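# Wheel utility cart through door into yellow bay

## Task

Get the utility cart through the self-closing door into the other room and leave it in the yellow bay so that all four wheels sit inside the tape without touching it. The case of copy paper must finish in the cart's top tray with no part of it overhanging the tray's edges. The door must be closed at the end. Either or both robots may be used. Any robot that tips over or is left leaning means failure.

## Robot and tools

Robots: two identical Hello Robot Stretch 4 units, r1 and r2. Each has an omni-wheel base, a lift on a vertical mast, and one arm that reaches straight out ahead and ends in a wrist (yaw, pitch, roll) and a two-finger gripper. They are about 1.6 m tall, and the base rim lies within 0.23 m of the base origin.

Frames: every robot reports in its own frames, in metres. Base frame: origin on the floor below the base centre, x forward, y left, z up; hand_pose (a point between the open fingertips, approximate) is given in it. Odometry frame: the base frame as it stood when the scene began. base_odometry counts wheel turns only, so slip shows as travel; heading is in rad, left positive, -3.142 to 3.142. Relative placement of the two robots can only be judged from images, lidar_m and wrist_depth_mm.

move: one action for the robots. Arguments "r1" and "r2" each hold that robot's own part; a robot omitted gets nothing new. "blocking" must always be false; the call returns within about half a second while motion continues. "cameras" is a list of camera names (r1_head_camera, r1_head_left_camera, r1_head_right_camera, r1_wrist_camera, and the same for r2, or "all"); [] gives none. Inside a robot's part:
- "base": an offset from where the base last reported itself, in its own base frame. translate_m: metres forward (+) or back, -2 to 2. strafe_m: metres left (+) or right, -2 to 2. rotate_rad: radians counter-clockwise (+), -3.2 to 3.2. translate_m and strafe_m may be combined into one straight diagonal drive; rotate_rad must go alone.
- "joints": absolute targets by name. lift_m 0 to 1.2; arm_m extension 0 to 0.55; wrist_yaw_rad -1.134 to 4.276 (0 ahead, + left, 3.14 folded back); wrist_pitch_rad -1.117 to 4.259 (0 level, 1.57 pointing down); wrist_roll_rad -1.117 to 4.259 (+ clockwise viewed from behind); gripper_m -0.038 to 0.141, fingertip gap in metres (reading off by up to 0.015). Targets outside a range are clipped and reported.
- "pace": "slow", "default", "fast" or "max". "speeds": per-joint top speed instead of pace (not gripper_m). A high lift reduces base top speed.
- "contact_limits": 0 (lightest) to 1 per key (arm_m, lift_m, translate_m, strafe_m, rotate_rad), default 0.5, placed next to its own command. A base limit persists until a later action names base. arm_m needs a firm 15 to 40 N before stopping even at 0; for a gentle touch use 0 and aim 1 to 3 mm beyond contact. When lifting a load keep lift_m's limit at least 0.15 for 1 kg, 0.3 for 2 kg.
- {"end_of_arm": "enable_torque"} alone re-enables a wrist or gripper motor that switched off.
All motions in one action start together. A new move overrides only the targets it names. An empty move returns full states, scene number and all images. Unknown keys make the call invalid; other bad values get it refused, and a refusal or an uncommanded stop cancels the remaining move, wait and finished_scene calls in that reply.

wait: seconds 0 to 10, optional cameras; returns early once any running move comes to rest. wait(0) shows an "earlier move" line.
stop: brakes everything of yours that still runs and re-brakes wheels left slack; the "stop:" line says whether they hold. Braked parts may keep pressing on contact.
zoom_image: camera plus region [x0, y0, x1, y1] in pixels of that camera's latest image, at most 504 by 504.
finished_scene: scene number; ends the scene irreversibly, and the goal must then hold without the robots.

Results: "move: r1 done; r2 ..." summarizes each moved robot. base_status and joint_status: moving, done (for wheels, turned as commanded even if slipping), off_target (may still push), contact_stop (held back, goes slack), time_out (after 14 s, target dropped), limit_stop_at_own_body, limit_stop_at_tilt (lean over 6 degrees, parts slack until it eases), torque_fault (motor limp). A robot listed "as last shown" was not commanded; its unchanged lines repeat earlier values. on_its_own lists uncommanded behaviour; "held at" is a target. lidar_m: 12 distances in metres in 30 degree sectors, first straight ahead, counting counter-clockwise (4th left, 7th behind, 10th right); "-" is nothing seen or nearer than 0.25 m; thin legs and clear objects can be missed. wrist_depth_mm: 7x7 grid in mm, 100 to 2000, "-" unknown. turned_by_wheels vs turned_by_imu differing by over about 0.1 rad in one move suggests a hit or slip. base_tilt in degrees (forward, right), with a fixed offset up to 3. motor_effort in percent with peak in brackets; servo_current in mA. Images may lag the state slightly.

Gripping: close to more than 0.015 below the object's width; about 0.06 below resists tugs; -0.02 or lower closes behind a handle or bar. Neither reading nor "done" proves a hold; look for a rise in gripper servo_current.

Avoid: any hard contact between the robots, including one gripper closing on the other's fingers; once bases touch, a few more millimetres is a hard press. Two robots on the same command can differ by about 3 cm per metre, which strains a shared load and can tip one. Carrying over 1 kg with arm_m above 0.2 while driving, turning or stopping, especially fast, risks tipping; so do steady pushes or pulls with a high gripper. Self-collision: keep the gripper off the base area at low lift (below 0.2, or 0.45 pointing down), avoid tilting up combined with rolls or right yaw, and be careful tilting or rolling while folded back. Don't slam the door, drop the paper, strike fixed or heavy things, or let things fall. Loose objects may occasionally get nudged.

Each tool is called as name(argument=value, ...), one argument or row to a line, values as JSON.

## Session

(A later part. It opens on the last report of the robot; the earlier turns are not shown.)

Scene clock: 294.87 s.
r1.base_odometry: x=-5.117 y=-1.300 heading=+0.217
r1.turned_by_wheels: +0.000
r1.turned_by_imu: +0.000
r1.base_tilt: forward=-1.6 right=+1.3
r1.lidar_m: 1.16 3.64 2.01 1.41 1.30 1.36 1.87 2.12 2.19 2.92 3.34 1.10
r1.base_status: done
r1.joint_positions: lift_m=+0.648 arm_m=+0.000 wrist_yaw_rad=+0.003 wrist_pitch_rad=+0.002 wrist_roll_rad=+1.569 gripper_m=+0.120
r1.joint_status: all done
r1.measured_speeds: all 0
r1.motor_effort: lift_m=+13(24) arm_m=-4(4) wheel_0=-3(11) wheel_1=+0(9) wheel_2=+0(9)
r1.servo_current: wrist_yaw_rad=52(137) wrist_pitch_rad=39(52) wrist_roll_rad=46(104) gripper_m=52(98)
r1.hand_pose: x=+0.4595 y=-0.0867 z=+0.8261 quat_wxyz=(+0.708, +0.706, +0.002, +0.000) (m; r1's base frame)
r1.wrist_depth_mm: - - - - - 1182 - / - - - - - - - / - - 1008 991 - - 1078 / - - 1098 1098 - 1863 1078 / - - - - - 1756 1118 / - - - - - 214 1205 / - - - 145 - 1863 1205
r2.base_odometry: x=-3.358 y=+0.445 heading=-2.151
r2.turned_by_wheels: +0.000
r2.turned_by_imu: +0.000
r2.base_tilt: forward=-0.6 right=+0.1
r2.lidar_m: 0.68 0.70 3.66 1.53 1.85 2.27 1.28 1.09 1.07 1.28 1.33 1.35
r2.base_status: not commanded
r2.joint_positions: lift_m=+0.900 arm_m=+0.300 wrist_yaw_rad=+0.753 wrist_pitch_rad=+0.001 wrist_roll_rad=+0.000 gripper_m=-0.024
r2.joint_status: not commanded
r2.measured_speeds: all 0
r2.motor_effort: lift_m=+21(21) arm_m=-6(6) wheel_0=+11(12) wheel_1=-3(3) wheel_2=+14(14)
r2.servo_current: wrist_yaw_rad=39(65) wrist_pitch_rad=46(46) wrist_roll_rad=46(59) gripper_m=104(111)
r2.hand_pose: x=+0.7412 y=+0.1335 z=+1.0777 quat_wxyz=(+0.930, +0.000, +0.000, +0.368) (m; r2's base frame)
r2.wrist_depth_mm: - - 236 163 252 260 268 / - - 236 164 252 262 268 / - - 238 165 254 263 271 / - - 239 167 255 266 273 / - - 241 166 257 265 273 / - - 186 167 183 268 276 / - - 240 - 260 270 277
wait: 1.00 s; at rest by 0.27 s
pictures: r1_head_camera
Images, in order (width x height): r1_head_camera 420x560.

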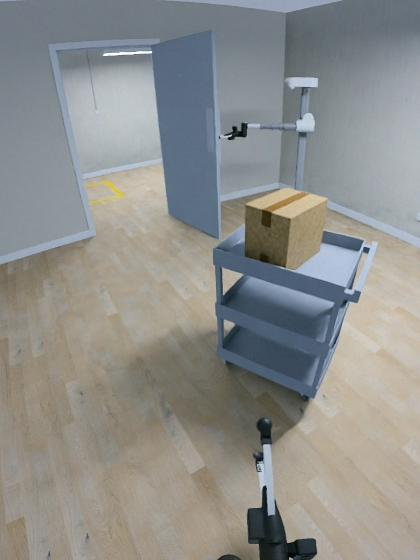

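move(
  blocking=false,
  r1={"base":{"translate_m":0.1,"strafe_m":-1.4},"joints":{"arm_m":0.0}},
)

wait(
  seconds=8,
)

move(
  blocking=false,
  r1={"base":{"rotate_rad":0.96}},
)

wait(
  seconds=4,
)

move(
  blocking=false,
  r1={"base":{"translate_m":0.2,"strafe_m":-0.42},"joints":{"arm_m":0.22}},
)

wait(
  seconds=4,
)

wait(
  seconds=0.5,
  cameras=["r1_head_camera","r1_wrist_camera"],
)

Scene clock: 309.87 s.
move: r1 moving
r1.base_odometry: x=-5.107 y=-1.334 heading=+0.217
r1.turned_by_wheels: +0.000
r1.turned_by_imu: +0.000
r1.base_tilt: forward=-1.6 right=+1.3
r1.lidar_m: 1.14 3.67 2.07 1.45 1.33 1.38 1.91 2.10 2.19 2.91 3.32 1.08
r1.base_status: translate_m moving; strafe_m moving
r1.joint_positions: lift_m=+0.648 arm_m=+0.000 wrist_yaw_rad=+0.003 wrist_pitch_rad=+0.002 wrist_roll_rad=+1.569 gripper_m=+0.120
r1.joint_status: all done
r1.measured_speeds: translate_m=+0.009 strafe_m=-0.136 rotate_rad=+0.004 lift_m=+0.000 arm_m=+0.000 wrist_yaw_rad=+0.000 wrist_pitch_rad=+0.000 wrist_roll_rad=+0.000
r1.motor_effort: lift_m=+13(13) arm_m=-3(4) wheel_0=+9(11) wheel_1=-11(11) wheel_2=-1(2)
r1.servo_current: wrist_yaw_rad=59(65) wrist_pitch_rad=46(46) wrist_roll_rad=46(59) gripper_m=46(46)
r1.hand_pose: x=+0.4595 y=-0.0867 z=+0.8261 quat_wxyz=(+0.708, +0.706, +0.002, +0.000) (m; r1's base frame)
r1.wrist_depth_mm: - - - - - 1708 1042 / - - - - - - - / - - 1025 1025 - - - / - - 1078 1025 - 1756 1060 / - - - - - 1708 1160 / - - - - - 213 1182 / - - - 145 - 1863 1205
r2: as last shown
r2.base_tilt: forward=-0.7 right=+0.0
r2.lidar_m: 0.72 0.70 3.69 1.53 1.83 2.28 1.27 1.07 1.10 1.25 1.34 1.34
r2.motor_effort: lift_m=+21(21) arm_m=-6(6) wheel_0=+11(12) wheel_1=-3(3) wheel_2=+13(14)
r2.servo_current: wrist_yaw_rad=46(59) wrist_pitch_rad=46(46) wrist_roll_rad=52(52) gripper_m=111(111)
r2.wrist_depth_mm: - - 236 163 251 260 270 / - - 237 165 253 263 268 / - - 238 164 254 265 270 / - - 240 167 254 265 272 / - - 241 166 256 266 273 / - - 186 167 183 268 274 / - - 242 - 259 271 277
pictures: none

Scene clock: 315.40 s.
earlier move: r1 done
r1.base_odometry: x=-4.717 y=-2.646 heading=+0.217
r1.turned_by_wheels: +0.000
r1.turned_by_imu: -0.008
r1.base_tilt: forward=-1.6 right=+1.3
r1.lidar_m: 2.92 1.25 1.32 2.72 2.55 2.21 1.53 1.44 1.50 2.01 2.12 2.20
r1.base_status: done
r1.joint_positions: lift_m=+0.648 arm_m=+0.000 wrist_yaw_rad=+0.003 wrist_pitch_rad=+0.002 wrist_roll_rad=+1.569 gripper_m=+0.120
r1.joint_status: all done
r1.measured_speeds: all 0
r1.motor_effort: lift_m=+13(13) arm_m=-4(4) wheel_0=+1(11) wheel_1=+1(11) wheel_2=-3(5)
r1.servo_current: wrist_yaw_rad=39(72) wrist_pitch_rad=39(52) wrist_roll_rad=26(65) gripper_m=39(52)
r1.hand_pose: x=+0.4595 y=-0.0867 z=+0.8261 quat_wxyz=(+0.708, +0.706, +0.002, +0.000) (m; r1's base frame)
r1.wrist_depth_mm: - - - - - 1618 1138 / - - - - - 1618 1182 / - - - - - 1708 1182 / - - - - - 1708 1182 / - - - - - 1756 1205 / - - - - - 213 1205 / - - - 145 - 1863 1182
r2.base_odometry: x=-3.358 y=+0.445 heading=-2.151
r2.turned_by_wheels: +0.000
r2.turned_by_imu: +0.001
r2.base_tilt: forward=-0.7 right=+0.1
r2.lidar_m: 0.69 0.71 3.65 1.52 1.83 2.26 1.28 1.09 1.08 1.28 1.32 1.32
r2.base_status: not commanded
r2.joint_positions: lift_m=+0.900 arm_m=+0.300 wrist_yaw_rad=+0.753 wrist_pitch_rad=+0.001 wrist_roll_rad=+0.000 gripper_m=-0.024
r2.joint_status: not commanded
r2.measured_speeds: all 0
r2.motor_effort: lift_m=+21(21) arm_m=-6(6) wheel_0=+11(12) wheel_1=-2(3) wheel_2=+13(14)
r2.servo_current: wrist_yaw_rad=59(59) wrist_pitch_rad=39(46) wrist_roll_rad=46(65) gripper_m=98(111)
r2.hand_pose: x=+0.7412 y=+0.1335 z=+1.0777 quat_wxyz=(+0.930, +0.000, +0.000, +0.368) (m; r2's base frame)
r2.wrist_depth_mm: - - 236 163 252 260 268 / - - 236 165 254 263 268 / - - 237 164 254 264 272 / - - 239 167 255 263 272 / - - 240 166 257 267 273 / - - 186 167 183 267 276 / - - 243 - 262 270 277
wait: 5.53 of 8 s (r1 has come to rest)
pictures: none

Scene clock: 315.90 s.
move: r1 moving
r1.base_odometry: x=-4.717 y=-2.646 heading=+0.470
r1.turned_by_wheels: +0.253
r1.turned_by_imu: +0.253
r1.base_tilt: forward=-1.6 right=+1.3
r1.lidar_m: 1.40 1.23 3.11 2.56 2.53 1.77 1.45 1.46 1.66 2.15 2.13 2.41
r1.base_status: rotate_rad moving
r1.joint_positions: lift_m=+0.648 arm_m=+0.000 wrist_yaw_rad=+0.002 wrist_pitch_rad=+0.002 wrist_roll_rad=+1.569 gripper_m=+0.120
r1.joint_status: not commanded
r1.measured_speeds: translate_m=-0.001 strafe_m=+0.002 rotate_rad=+0.976 lift_m=+0.000 arm_m=+0.000 wrist_yaw_rad=+0.000 wrist_pitch_rad=+0.000 wrist_roll_rad=+0.000
r1.motor_effort: lift_m=+13(13) arm_m=-3(4) wheel_0=-7(9) wheel_1=-8(8) wheel_2=-7(8)
r1.servo_current: wrist_yaw_rad=46(59) wrist_pitch_rad=39(52) wrist_roll_rad=39(65) gripper_m=33(46)
r1.hand_pose: x=+0.4595 y=-0.0868 z=+0.8261 quat_wxyz=(+0.708, +0.706, +0.002, +0.000) (m; r1's base frame)
r1.wrist_depth_mm: - - - - - 1661 1160 / - - - - - 1661 1182 / - - - - - 1661 1182 / - - - - - 1708 1182 / - - - - - 1708 1205 / - - - - - 214 1205 / - - - 145 - 1756 1182
r2: as last shown
r2.turned_by_imu: +0.000
r2.base_tilt: forward=-0.6 right=+0.0
r2.lidar_m: 0.70 0.69 3.67 1.54 1.82 2.24 1.30 1.09 1.08 1.25 1.33 1.34
r2.servo_current: wrist_yaw_rad=46(59) wrist_pitch_rad=46(46) wrist_roll_rad=52(59) gripper_m=104(111)
r2.wrist_depth_mm: - - 236 163 253 259 268 / - - 237 165 252 262 270 / - - 239 164 254 264 271 / - - 240 167 255 266 272 / - - 241 167 256 266 274 / - - 186 167 183 268 276 / - - 242 - 259 271 278
pictures: none

Scene clock: 317.07 s.
earlier move: r1 done
r1.base_odometry: x=-4.717 y=-2.646 heading=+1.177
r1.turned_by_wheels: +0.707
r1.turned_by_imu: +0.711
r1.base_tilt: forward=-1.6 right=+1.3
r1.lidar_m: 1.26 2.81 2.52 2.45 1.61 1.44 1.47 1.90 2.15 2.16 2.73 1.27
r1.base_status: done
r1.joint_positions: lift_m=+0.648 arm_m=+0.000 wrist_yaw_rad=+0.002 wrist_pitch_rad=+0.002 wrist_roll_rad=+1.569 gripper_m=+0.120
r1.joint_status: not commanded
r1.measured_speeds: all 0
r1.motor_effort: lift_m=+13(13) arm_m=-4(4) wheel_0=-3(9) wheel_1=-2(8) wheel_2=-1(8)
r1.servo_current: wrist_yaw_rad=52(59) wrist_pitch_rad=46(52) wrist_roll_rad=46(72) gripper_m=39(52)
r1.hand_pose: x=+0.4595 y=-0.0868 z=+0.8260 quat_wxyz=(+0.708, +0.706, +0.002, +0.000) (m; r1's base frame)
r1.wrist_depth_mm: - - - - 1118 1118 1138 / - - - - 1078 1078 1098 / - - - 1308 - 1576 1118 / - - - - - 1661 1205 / - - - - - 1756 1205 / - - - - - 213 1182 / - - - 145 - 1808 1205
r2.base_odometry: x=-3.358 y=+0.445 heading=-2.151
r2.turned_by_wheels: +0.000
r2.turned_by_imu: +0.000
r2.base_tilt: forward=-0.6 right=+0.1
r2.lidar_m: 0.69 0.72 3.66 1.54 1.82 2.26 1.27 1.09 1.09 1.29 1.34 1.34
r2.base_status: not commanded
r2.joint_positions: lift_m=+0.900 arm_m=+0.300 wrist_yaw_rad=+0.753 wrist_pitch_rad=+0.001 wrist_roll_rad=+0.000 gripper_m=-0.024
r2.joint_status: not commanded
r2.measured_speeds: all 0
r2.motor_effort: lift_m=+21(21) arm_m=-6(6) wheel_0=+11(12) wheel_1=-3(3) wheel_2=+13(14)
r2.servo_current: wrist_yaw_rad=33(59) wrist_pitch_rad=39(46) wrist_roll_rad=52(59) gripper_m=104(111)
r2.hand_pose: x=+0.7412 y=+0.1335 z=+1.0777 quat_wxyz=(+0.930, +0.000, +0.000, +0.368) (m; r2's base frame)
r2.wrist_depth_mm: - - 236 163 251 260 270 / - - 236 166 253 262 268 / - - 237 164 254 264 271 / - - 239 167 256 265 272 / - - 241 166 257 266 274 / - - 186 167 183 267 276 / - - 242 - 260 271 277
wait: 1.17 of 4 s (r1 has come to rest)
pictures: none

Scene clock: 317.57 s.
move: r1 moving
r1.base_odometry: x=-4.686 y=-2.644 heading=+1.177
r1.turned_by_wheels: +0.000
r1.turned_by_imu: +0.000
r1.base_tilt: forward=-1.6 right=+1.3
r1.lidar_m: 1.20 2.82 2.57 2.49 1.59 1.47 1.49 1.87 2.15 2.16 2.69 1.29
r1.base_status: translate_m moving; strafe_m moving
r1.joint_positions: lift_m=+0.648 arm_m=+0.051 wrist_yaw_rad=+0.002 wrist_pitch_rad=+0.002 wrist_roll_rad=+1.569 gripper_m=+0.120
r1.joint_status: arm_m moving
r1.measured_speeds: translate_m=+0.052 strafe_m=-0.111 rotate_rad=+0.000 lift_m=+0.000 arm_m=+0.195 wrist_yaw_rad=+0.000 wrist_pitch_rad=+0.000 wrist_roll_rad=+0.000
r1.motor_effort: lift_m=+13(13) arm_m=+5(8) wheel_0=+9(11) wheel_1=-6(7) wheel_2=-4(6)
r1.servo_current: wrist_yaw_rad=46(65) wrist_pitch_rad=39(46) wrist_roll_rad=46(72) gripper_m=46(46)
r1.hand_pose: x=+0.5102 y=-0.0868 z=+0.8260 quat_wxyz=(+0.708, +0.706, +0.002, +0.000) (m; r1's base frame)
r1.wrist_depth_mm: - - - - - 1756 1060 / - - - - 1042 1576 1078 / - - 1281 - 1025 1576 1060 / - - - - - 1661 1138 / - - - - - 1661 1205 / - - - - - 214 1205 / - - - 145 - 1863 1229
r2: as last shown
r2.lidar_m: 0.70 0.71 3.64 1.55 1.82 2.26 1.29 1.07 1.10 1.28 1.36 1.33
r2.motor_effort: lift_m=+21(21) arm_m=-6(6) wheel_0=+11(12) wheel_1=-2(3) wheel_2=+13(14)
r2.servo_current: wrist_yaw_rad=52(59) wrist_pitch_rad=46(46) wrist_roll_rad=52(52) gripper_m=104(111)
r2.wrist_depth_mm: - - 236 163 252 260 268 / - - 238 164 253 262 270 / - - 239 165 254 264 271 / - - 239 167 256 264 272 / - - 241 166 256 266 274 / - - 186 167 183 270 276 / - - 242 - 260 270 277
pictures: none

Scene clock: 320.10 s.
earlier move: r1 done
r1.base_odometry: x=-4.253 y=-2.623 heading=+1.177
r1.turned_by_wheels: +0.000
r1.turned_by_imu: -0.002
r1.base_tilt: forward=-1.5 right=+1.3
r1.lidar_m: 1.02 3.14 2.85 2.90 1.97 1.79 1.81 2.03 1.84 1.85 2.31 2.53
r1.base_status: done
r1.joint_positions: lift_m=+0.648 arm_m=+0.220 wrist_yaw_rad=+0.002 wrist_pitch_rad=+0.002 wrist_roll_rad=+1.569 gripper_m=+0.120
r1.joint_status: all done
r1.measured_speeds: all 0
r1.motor_effort: lift_m=+13(13) arm_m=+4(8) wheel_0=+2(12) wheel_1=-2(8) wheel_2=-2(6)
r1.servo_current: wrist_yaw_rad=46(78) wrist_pitch_rad=46(52) wrist_roll_rad=33(72) gripper_m=46(52)
r1.hand_pose: x=+0.6794 y=-0.0868 z=+0.8260 quat_wxyz=(+0.708, +0.706, +0.002, +0.000) (m; r1's base frame)
r1.wrist_depth_mm: - - - - - 1661 1138 / - - - - - 1661 1160 / - - - - - 683 - / - - - 661 - 668 - / - - 878 661 - 668 - / - - 891 647 194 213 - / - - - 145 - - 1205
r2.base_odometry: x=-3.358 y=+0.445 heading=-2.151
r2.turned_by_wheels: +0.000
r2.turned_by_imu: +0.000
r2.base_tilt: forward=-0.7 right=+0.0
r2.lidar_m: 0.69 0.69 3.65 1.54 1.84 2.26 1.27 1.09 1.08 1.27 1.33 1.32
r2.base_status: not commanded
r2.joint_positions: lift_m=+0.900 arm_m=+0.300 wrist_yaw_rad=+0.753 wrist_pitch_rad=+0.001 wrist_roll_rad=+0.000 gripper_m=-0.024
r2.joint_status: not commanded
r2.measured_speeds: all 0
r2.motor_effort: lift_m=+21(21) arm_m=-6(6) wheel_0=+11(12) wheel_1=-3(3) wheel_2=+13(14)
r2.servo_current: wrist_yaw_rad=52(59) wrist_pitch_rad=46(52) wrist_roll_rad=39(65) gripper_m=104(111)
r2.hand_pose: x=+0.7412 y=+0.1335 z=+1.0777 quat_wxyz=(+0.930, +0.000, +0.000, +0.368) (m; r2's base frame)
r2.wrist_depth_mm: - - 236 163 252 262 268 / - - 237 165 252 260 268 / - - 238 165 254 263 271 / - - 239 168 257 266 272 / - - 240 166 258 266 274 / - - 186 167 183 268 276 / - - 244 - 259 270 278
wait: 2.53 of 4 s (r1 has come to rest)
pictures: none

Scene clock: 320.60 s.
r1.base_odometry: x=-4.253 y=-2.623 heading=+1.177
r1.turned_by_wheels: +0.000
r1.turned_by_imu: +0.000
r1.base_tilt: forward=-1.6 right=+1.3
r1.lidar_m: 1.02 3.15 2.86 2.91 1.97 1.79 1.80 2.01 1.82 1.85 2.32 2.52
r1.base_status: done
r1.joint_positions: lift_m=+0.648 arm_m=+0.220 wrist_yaw_rad=+0.002 wrist_pitch_rad=+0.002 wrist_roll_rad=+1.569 gripper_m=+0.120
r1.joint_status: all done
r1.measured_speeds: all 0
r1.motor_effort: lift_m=+13(13) arm_m=+4(8) wheel_0=+2(12) wheel_1=-1(8) wheel_2=-2(6)
r1.servo_current: wrist_yaw_rad=52(78) wrist_pitch_rad=46(52) wrist_roll_rad=33(72) gripper_m=46(52)
r1.hand_pose: x=+0.6794 y=-0.0868 z=+0.8260 quat_wxyz=(+0.708, +0.706, +0.002, +0.000) (m; r1's base frame)
r1.wrist_depth_mm: - - - - - 1661 1160 / - - - - - 1618 1182 / - - - - - 683 - / - - - 668 - 668 - / - - 878 654 - 668 - / - - 878 661 194 213 - / - - - 145 - - 1205
r2.base_odometry: x=-3.358 y=+0.445 heading=-2.151
r2.turned_by_wheels: +0.000
r2.turned_by_imu: +0.000
r2.base_tilt: forward=-0.7 right=+0.1
r2.lidar_m: 0.70 0.71 3.66 1.53 1.82 2.26 1.28 1.09 1.09 1.28 1.34 1.33
r2.base_status: not commanded
r2.joint_positions: lift_m=+0.900 arm_m=+0.300 wrist_yaw_rad=+0.753 wrist_pitch_rad=+0.001 wrist_roll_rad=+0.000 gripper_m=-0.024
r2.joint_status: not commanded
r2.measured_speeds: all 0
r2.motor_effort: lift_m=+21(21) arm_m=-6(6) wheel_0=+12(12) wheel_1=-2(3) wheel_2=+13(14)
r2.servo_current: wrist_yaw_rad=52(59) wrist_pitch_rad=39(52) wrist_roll_rad=46(65) gripper_m=104(111)
r2.hand_pose: x=+0.7412 y=+0.1335 z=+1.0777 quat_wxyz=(+0.930, +0.000, +0.000, +0.368) (m; r2's base frame)
r2.wrist_depth_mm: - - 236 163 251 262 270 / - - 237 165 253 263 268 / - - 237 165 254 264 272 / - - 239 167 256 265 272 / - - 241 166 257 266 276 / - - 185 167 183 268 276 / - - 243 - 260 270 277
wait: 0.50 s; at rest by 0.27 s
pictures: r1_head_camera, r1_wrist_camera
Images, in order (width x height): r1_head_camera 420x560, r1_wrist_camera 616x392.

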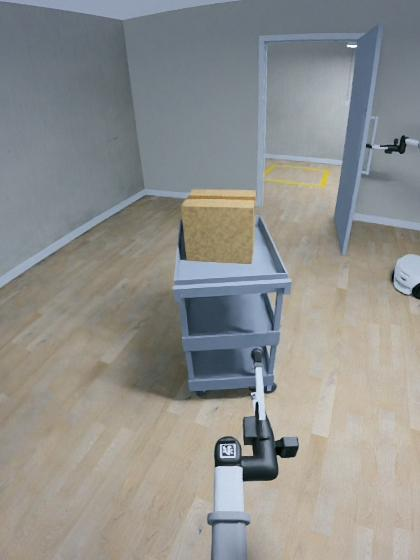

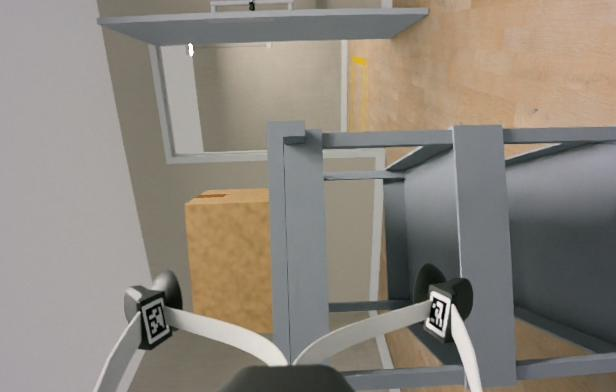

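move(
  blocking=false,
  r1={"base":{"translate_m":0.44,"strafe_m":0.04},"pace":"default"},
)

wait(
  seconds=5,
)

wait(
  seconds=0.5,
  cameras=["r1_head_camera","r1_wrist_camera"],
)

Scene clock: 339.50 s.
move: r1 moving
r1.base_odometry: x=-4.243 y=-2.592 heading=+1.177
r1.turned_by_wheels: +0.000
r1.turned_by_imu: +0.000
r1.base_tilt: forward=-1.6 right=+1.3
r1.lidar_m: 0.98 3.14 2.83 2.88 1.97 1.82 1.83 2.03 1.84 1.87 2.34 2.51
r1.base_status: translate_m moving; strafe_m moving
r1.joint_positions: lift_m=+0.648 arm_m=+0.220 wrist_yaw_rad=+0.002 wrist_pitch_rad=+0.002 wrist_roll_rad=+1.569 gripper_m=+0.120
r1.joint_status: not commanded
r1.measured_speeds: translate_m=+0.121 strafe_m=+0.012 rotate_rad=+0.000 lift_m=+0.000 arm_m=+0.000 wrist_yaw_rad=+0.000 wrist_pitch_rad=+0.000 wrist_roll_rad=+0.000
r1.motor_effort: lift_m=+13(13) arm_m=+4(5) wheel_0=+6(8) wheel_1=+7(9) wheel_2=-9(10)
r1.servo_current: wrist_yaw_rad=46(59) wrist_pitch_rad=52(52) wrist_roll_rad=46(65) gripper_m=39(46)
r1.hand_pose: x=+0.6794 y=-0.0868 z=+0.8260 quat_wxyz=(+0.708, +0.706, +0.002, +0.000) (m; r1's base frame)
r1.wrist_depth_mm: - - - - - 1661 1138 / - - - - - 1661 1182 / - - - 640 - 654 - / - - 960 634 - 647 - / - - 854 621 - 640 - / - - 854 615 195 213 - / - - - 145 - - 1205
r2: as last shown
r2.base_tilt: forward=-0.6 right=+0.0
r2.lidar_m: 0.67 0.71 3.66 1.53 1.81 2.21 1.28 1.08 1.09 1.28 1.35 1.33
r2.motor_effort: lift_m=+21(21) arm_m=-6(6) wheel_0=+12(12) wheel_1=-3(3) wheel_2=+14(14)
r2.servo_current: wrist_yaw_rad=52(59) wrist_pitch_rad=46(46) wrist_roll_rad=46(59) gripper_m=104(104)
r2.wrist_depth_mm: - - 236 163 252 259 270 / - - 237 165 253 262 270 / - - 239 165 254 263 271 / - - 241 167 254 265 273 / - - 240 166 256 267 273 / - - 186 167 183 268 276 / - - 242 - 260 270 278
pictures: none

Scene clock: 341.97 s.
earlier move: r1 done
r1.base_odometry: x=-4.121 y=-2.201 heading=+1.177
r1.turned_by_wheels: +0.000
r1.turned_by_imu: +0.000
r1.base_tilt: forward=-1.6 right=+1.2
r1.lidar_m: 0.58 2.95 2.64 2.68 2.38 2.18 2.21 2.23 2.04 2.07 2.23 0.64
r1.base_status: done
r1.joint_positions: lift_m=+0.648 arm_m=+0.220 wrist_yaw_rad=+0.001 wrist_pitch_rad=+0.002 wrist_roll_rad=+1.569 gripper_m=+0.120
r1.joint_status: not commanded
r1.measured_speeds: all 0
r1.motor_effort: lift_m=+13(13) arm_m=+4(5) wheel_0=+4(8) wheel_1=+1(9) wheel_2=-1(10)
r1.servo_current: wrist_yaw_rad=59(65) wrist_pitch_rad=46(52) wrist_roll_rad=46(72) gripper_m=46(46)
r1.hand_pose: x=+0.6793 y=-0.0871 z=+0.8261 quat_wxyz=(+0.708, +0.706, +0.001, +0.000) (m; r1's base frame)
r1.wrist_depth_mm: - - - 246 253 254 267 / - - - 242 - 1756 1255 / - - - 237 - 1756 - / - 436 430 235 - - - / - 436 433 231 232 - - / - 209 170 229 193 197 - / - 455 168 147 - - -
r2.base_odometry: x=-3.358 y=+0.445 heading=-2.151
r2.turned_by_wheels: +0.000
r2.turned_by_imu: +0.000
r2.base_tilt: forward=-0.6 right=+0.0
r2.lidar_m: 0.71 0.70 3.65 1.54 1.82 2.24 1.28 1.09 1.10 1.29 1.35 1.34
r2.base_status: not commanded
r2.joint_positions: lift_m=+0.900 arm_m=+0.300 wrist_yaw_rad=+0.753 wrist_pitch_rad=+0.001 wrist_roll_rad=+0.000 gripper_m=-0.024
r2.joint_status: not commanded
r2.measured_speeds: all 0
r2.motor_effort: lift_m=+21(21) arm_m=-6(6) wheel_0=+11(12) wheel_1=-3(3) wheel_2=+14(14)
r2.servo_current: wrist_yaw_rad=52(59) wrist_pitch_rad=46(52) wrist_roll_rad=46(65) gripper_m=104(111)
r2.hand_pose: x=+0.7412 y=+0.1335 z=+1.0777 quat_wxyz=(+0.930, +0.000, +0.000, +0.368) (m; r2's base frame)
r2.wrist_depth_mm: - - 236 163 252 260 268 / - - 237 165 252 260 270 / - - 238 164 255 264 270 / - - 238 167 254 265 273 / - - 241 166 256 266 273 / - - 186 167 183 268 276 / - - 242 - 262 271 278
wait: 2.47 of 5 s (r1 has come to rest)
pictures: none

Scene clock: 342.47 s.
r1.base_odometry: x=-4.121 y=-2.201 heading=+1.177
r1.turned_by_wheels: +0.000
r1.turned_by_imu: +0.000
r1.base_tilt: forward=-1.6 right=+1.3
r1.lidar_m: 0.59 2.93 2.64 2.69 2.38 2.18 2.20 2.25 2.03 2.07 2.23 0.61
r1.base_status: done
r1.joint_positions: lift_m=+0.648 arm_m=+0.220 wrist_yaw_rad=+0.001 wrist_pitch_rad=+0.002 wrist_roll_rad=+1.569 gripper_m=+0.120
r1.joint_status: not commanded
r1.measured_speeds: all 0
r1.motor_effort: lift_m=+13(13) arm_m=+4(5) wheel_0=+3(8) wheel_1=+1(9) wheel_2=-1(10)
r1.servo_current: wrist_yaw_rad=59(65) wrist_pitch_rad=39(52) wrist_roll_rad=46(72) gripper_m=46(46)
r1.hand_pose: x=+0.6793 y=-0.0871 z=+0.8261 quat_wxyz=(+0.708, +0.706, +0.001, +0.000) (m; r1's base frame)
r1.wrist_depth_mm: - - - 246 253 254 270 / - - - 243 - 1756 1281 / - - - 238 - 1708 - / - 433 433 235 - - - / - 436 436 230 232 - - / - 209 170 229 192 196 - / - 455 167 147 - - -
r2.base_odometry: x=-3.358 y=+0.445 heading=-2.151
r2.turned_by_wheels: +0.000
r2.turned_by_imu: +0.000
r2.base_tilt: forward=-0.6 right=+0.1
r2.lidar_m: 0.69 0.72 3.66 1.52 1.86 2.25 1.28 1.08 1.08 1.27 1.33 1.34
r2.base_status: not commanded
r2.joint_positions: lift_m=+0.900 arm_m=+0.300 wrist_yaw_rad=+0.753 wrist_pitch_rad=+0.001 wrist_roll_rad=+0.000 gripper_m=-0.024
r2.joint_status: not commanded
r2.measured_speeds: all 0
r2.motor_effort: lift_m=+21(21) arm_m=-6(6) wheel_0=+11(12) wheel_1=-3(3) wheel_2=+13(14)
r2.servo_current: wrist_yaw_rad=39(59) wrist_pitch_rad=33(52) wrist_roll_rad=39(65) gripper_m=98(111)
r2.hand_pose: x=+0.7412 y=+0.1335 z=+1.0777 quat_wxyz=(+0.930, +0.000, +0.000, +0.368) (m; r2's base frame)
r2.wrist_depth_mm: - - 236 163 253 260 270 / - - 238 164 252 262 268 / - - 239 164 254 264 271 / - - 239 167 255 265 272 / - - 240 166 257 266 274 / - - 185 167 183 268 277 / - - 242 - 260 270 277
wait: 0.50 s; at rest by 0.27 s
pictures: r1_head_camera, r1_wrist_camera
Images, in order (width x height): r1_head_camera 420x560, r1_wrist_camera 616x392.

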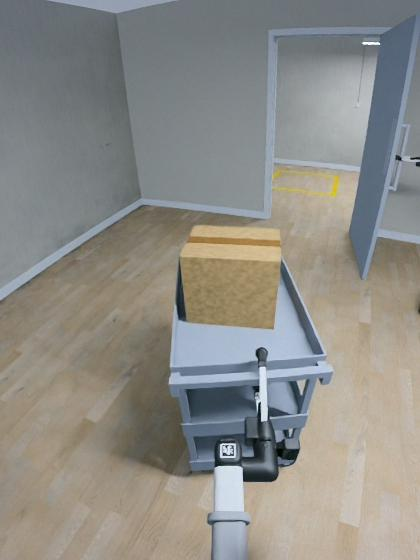

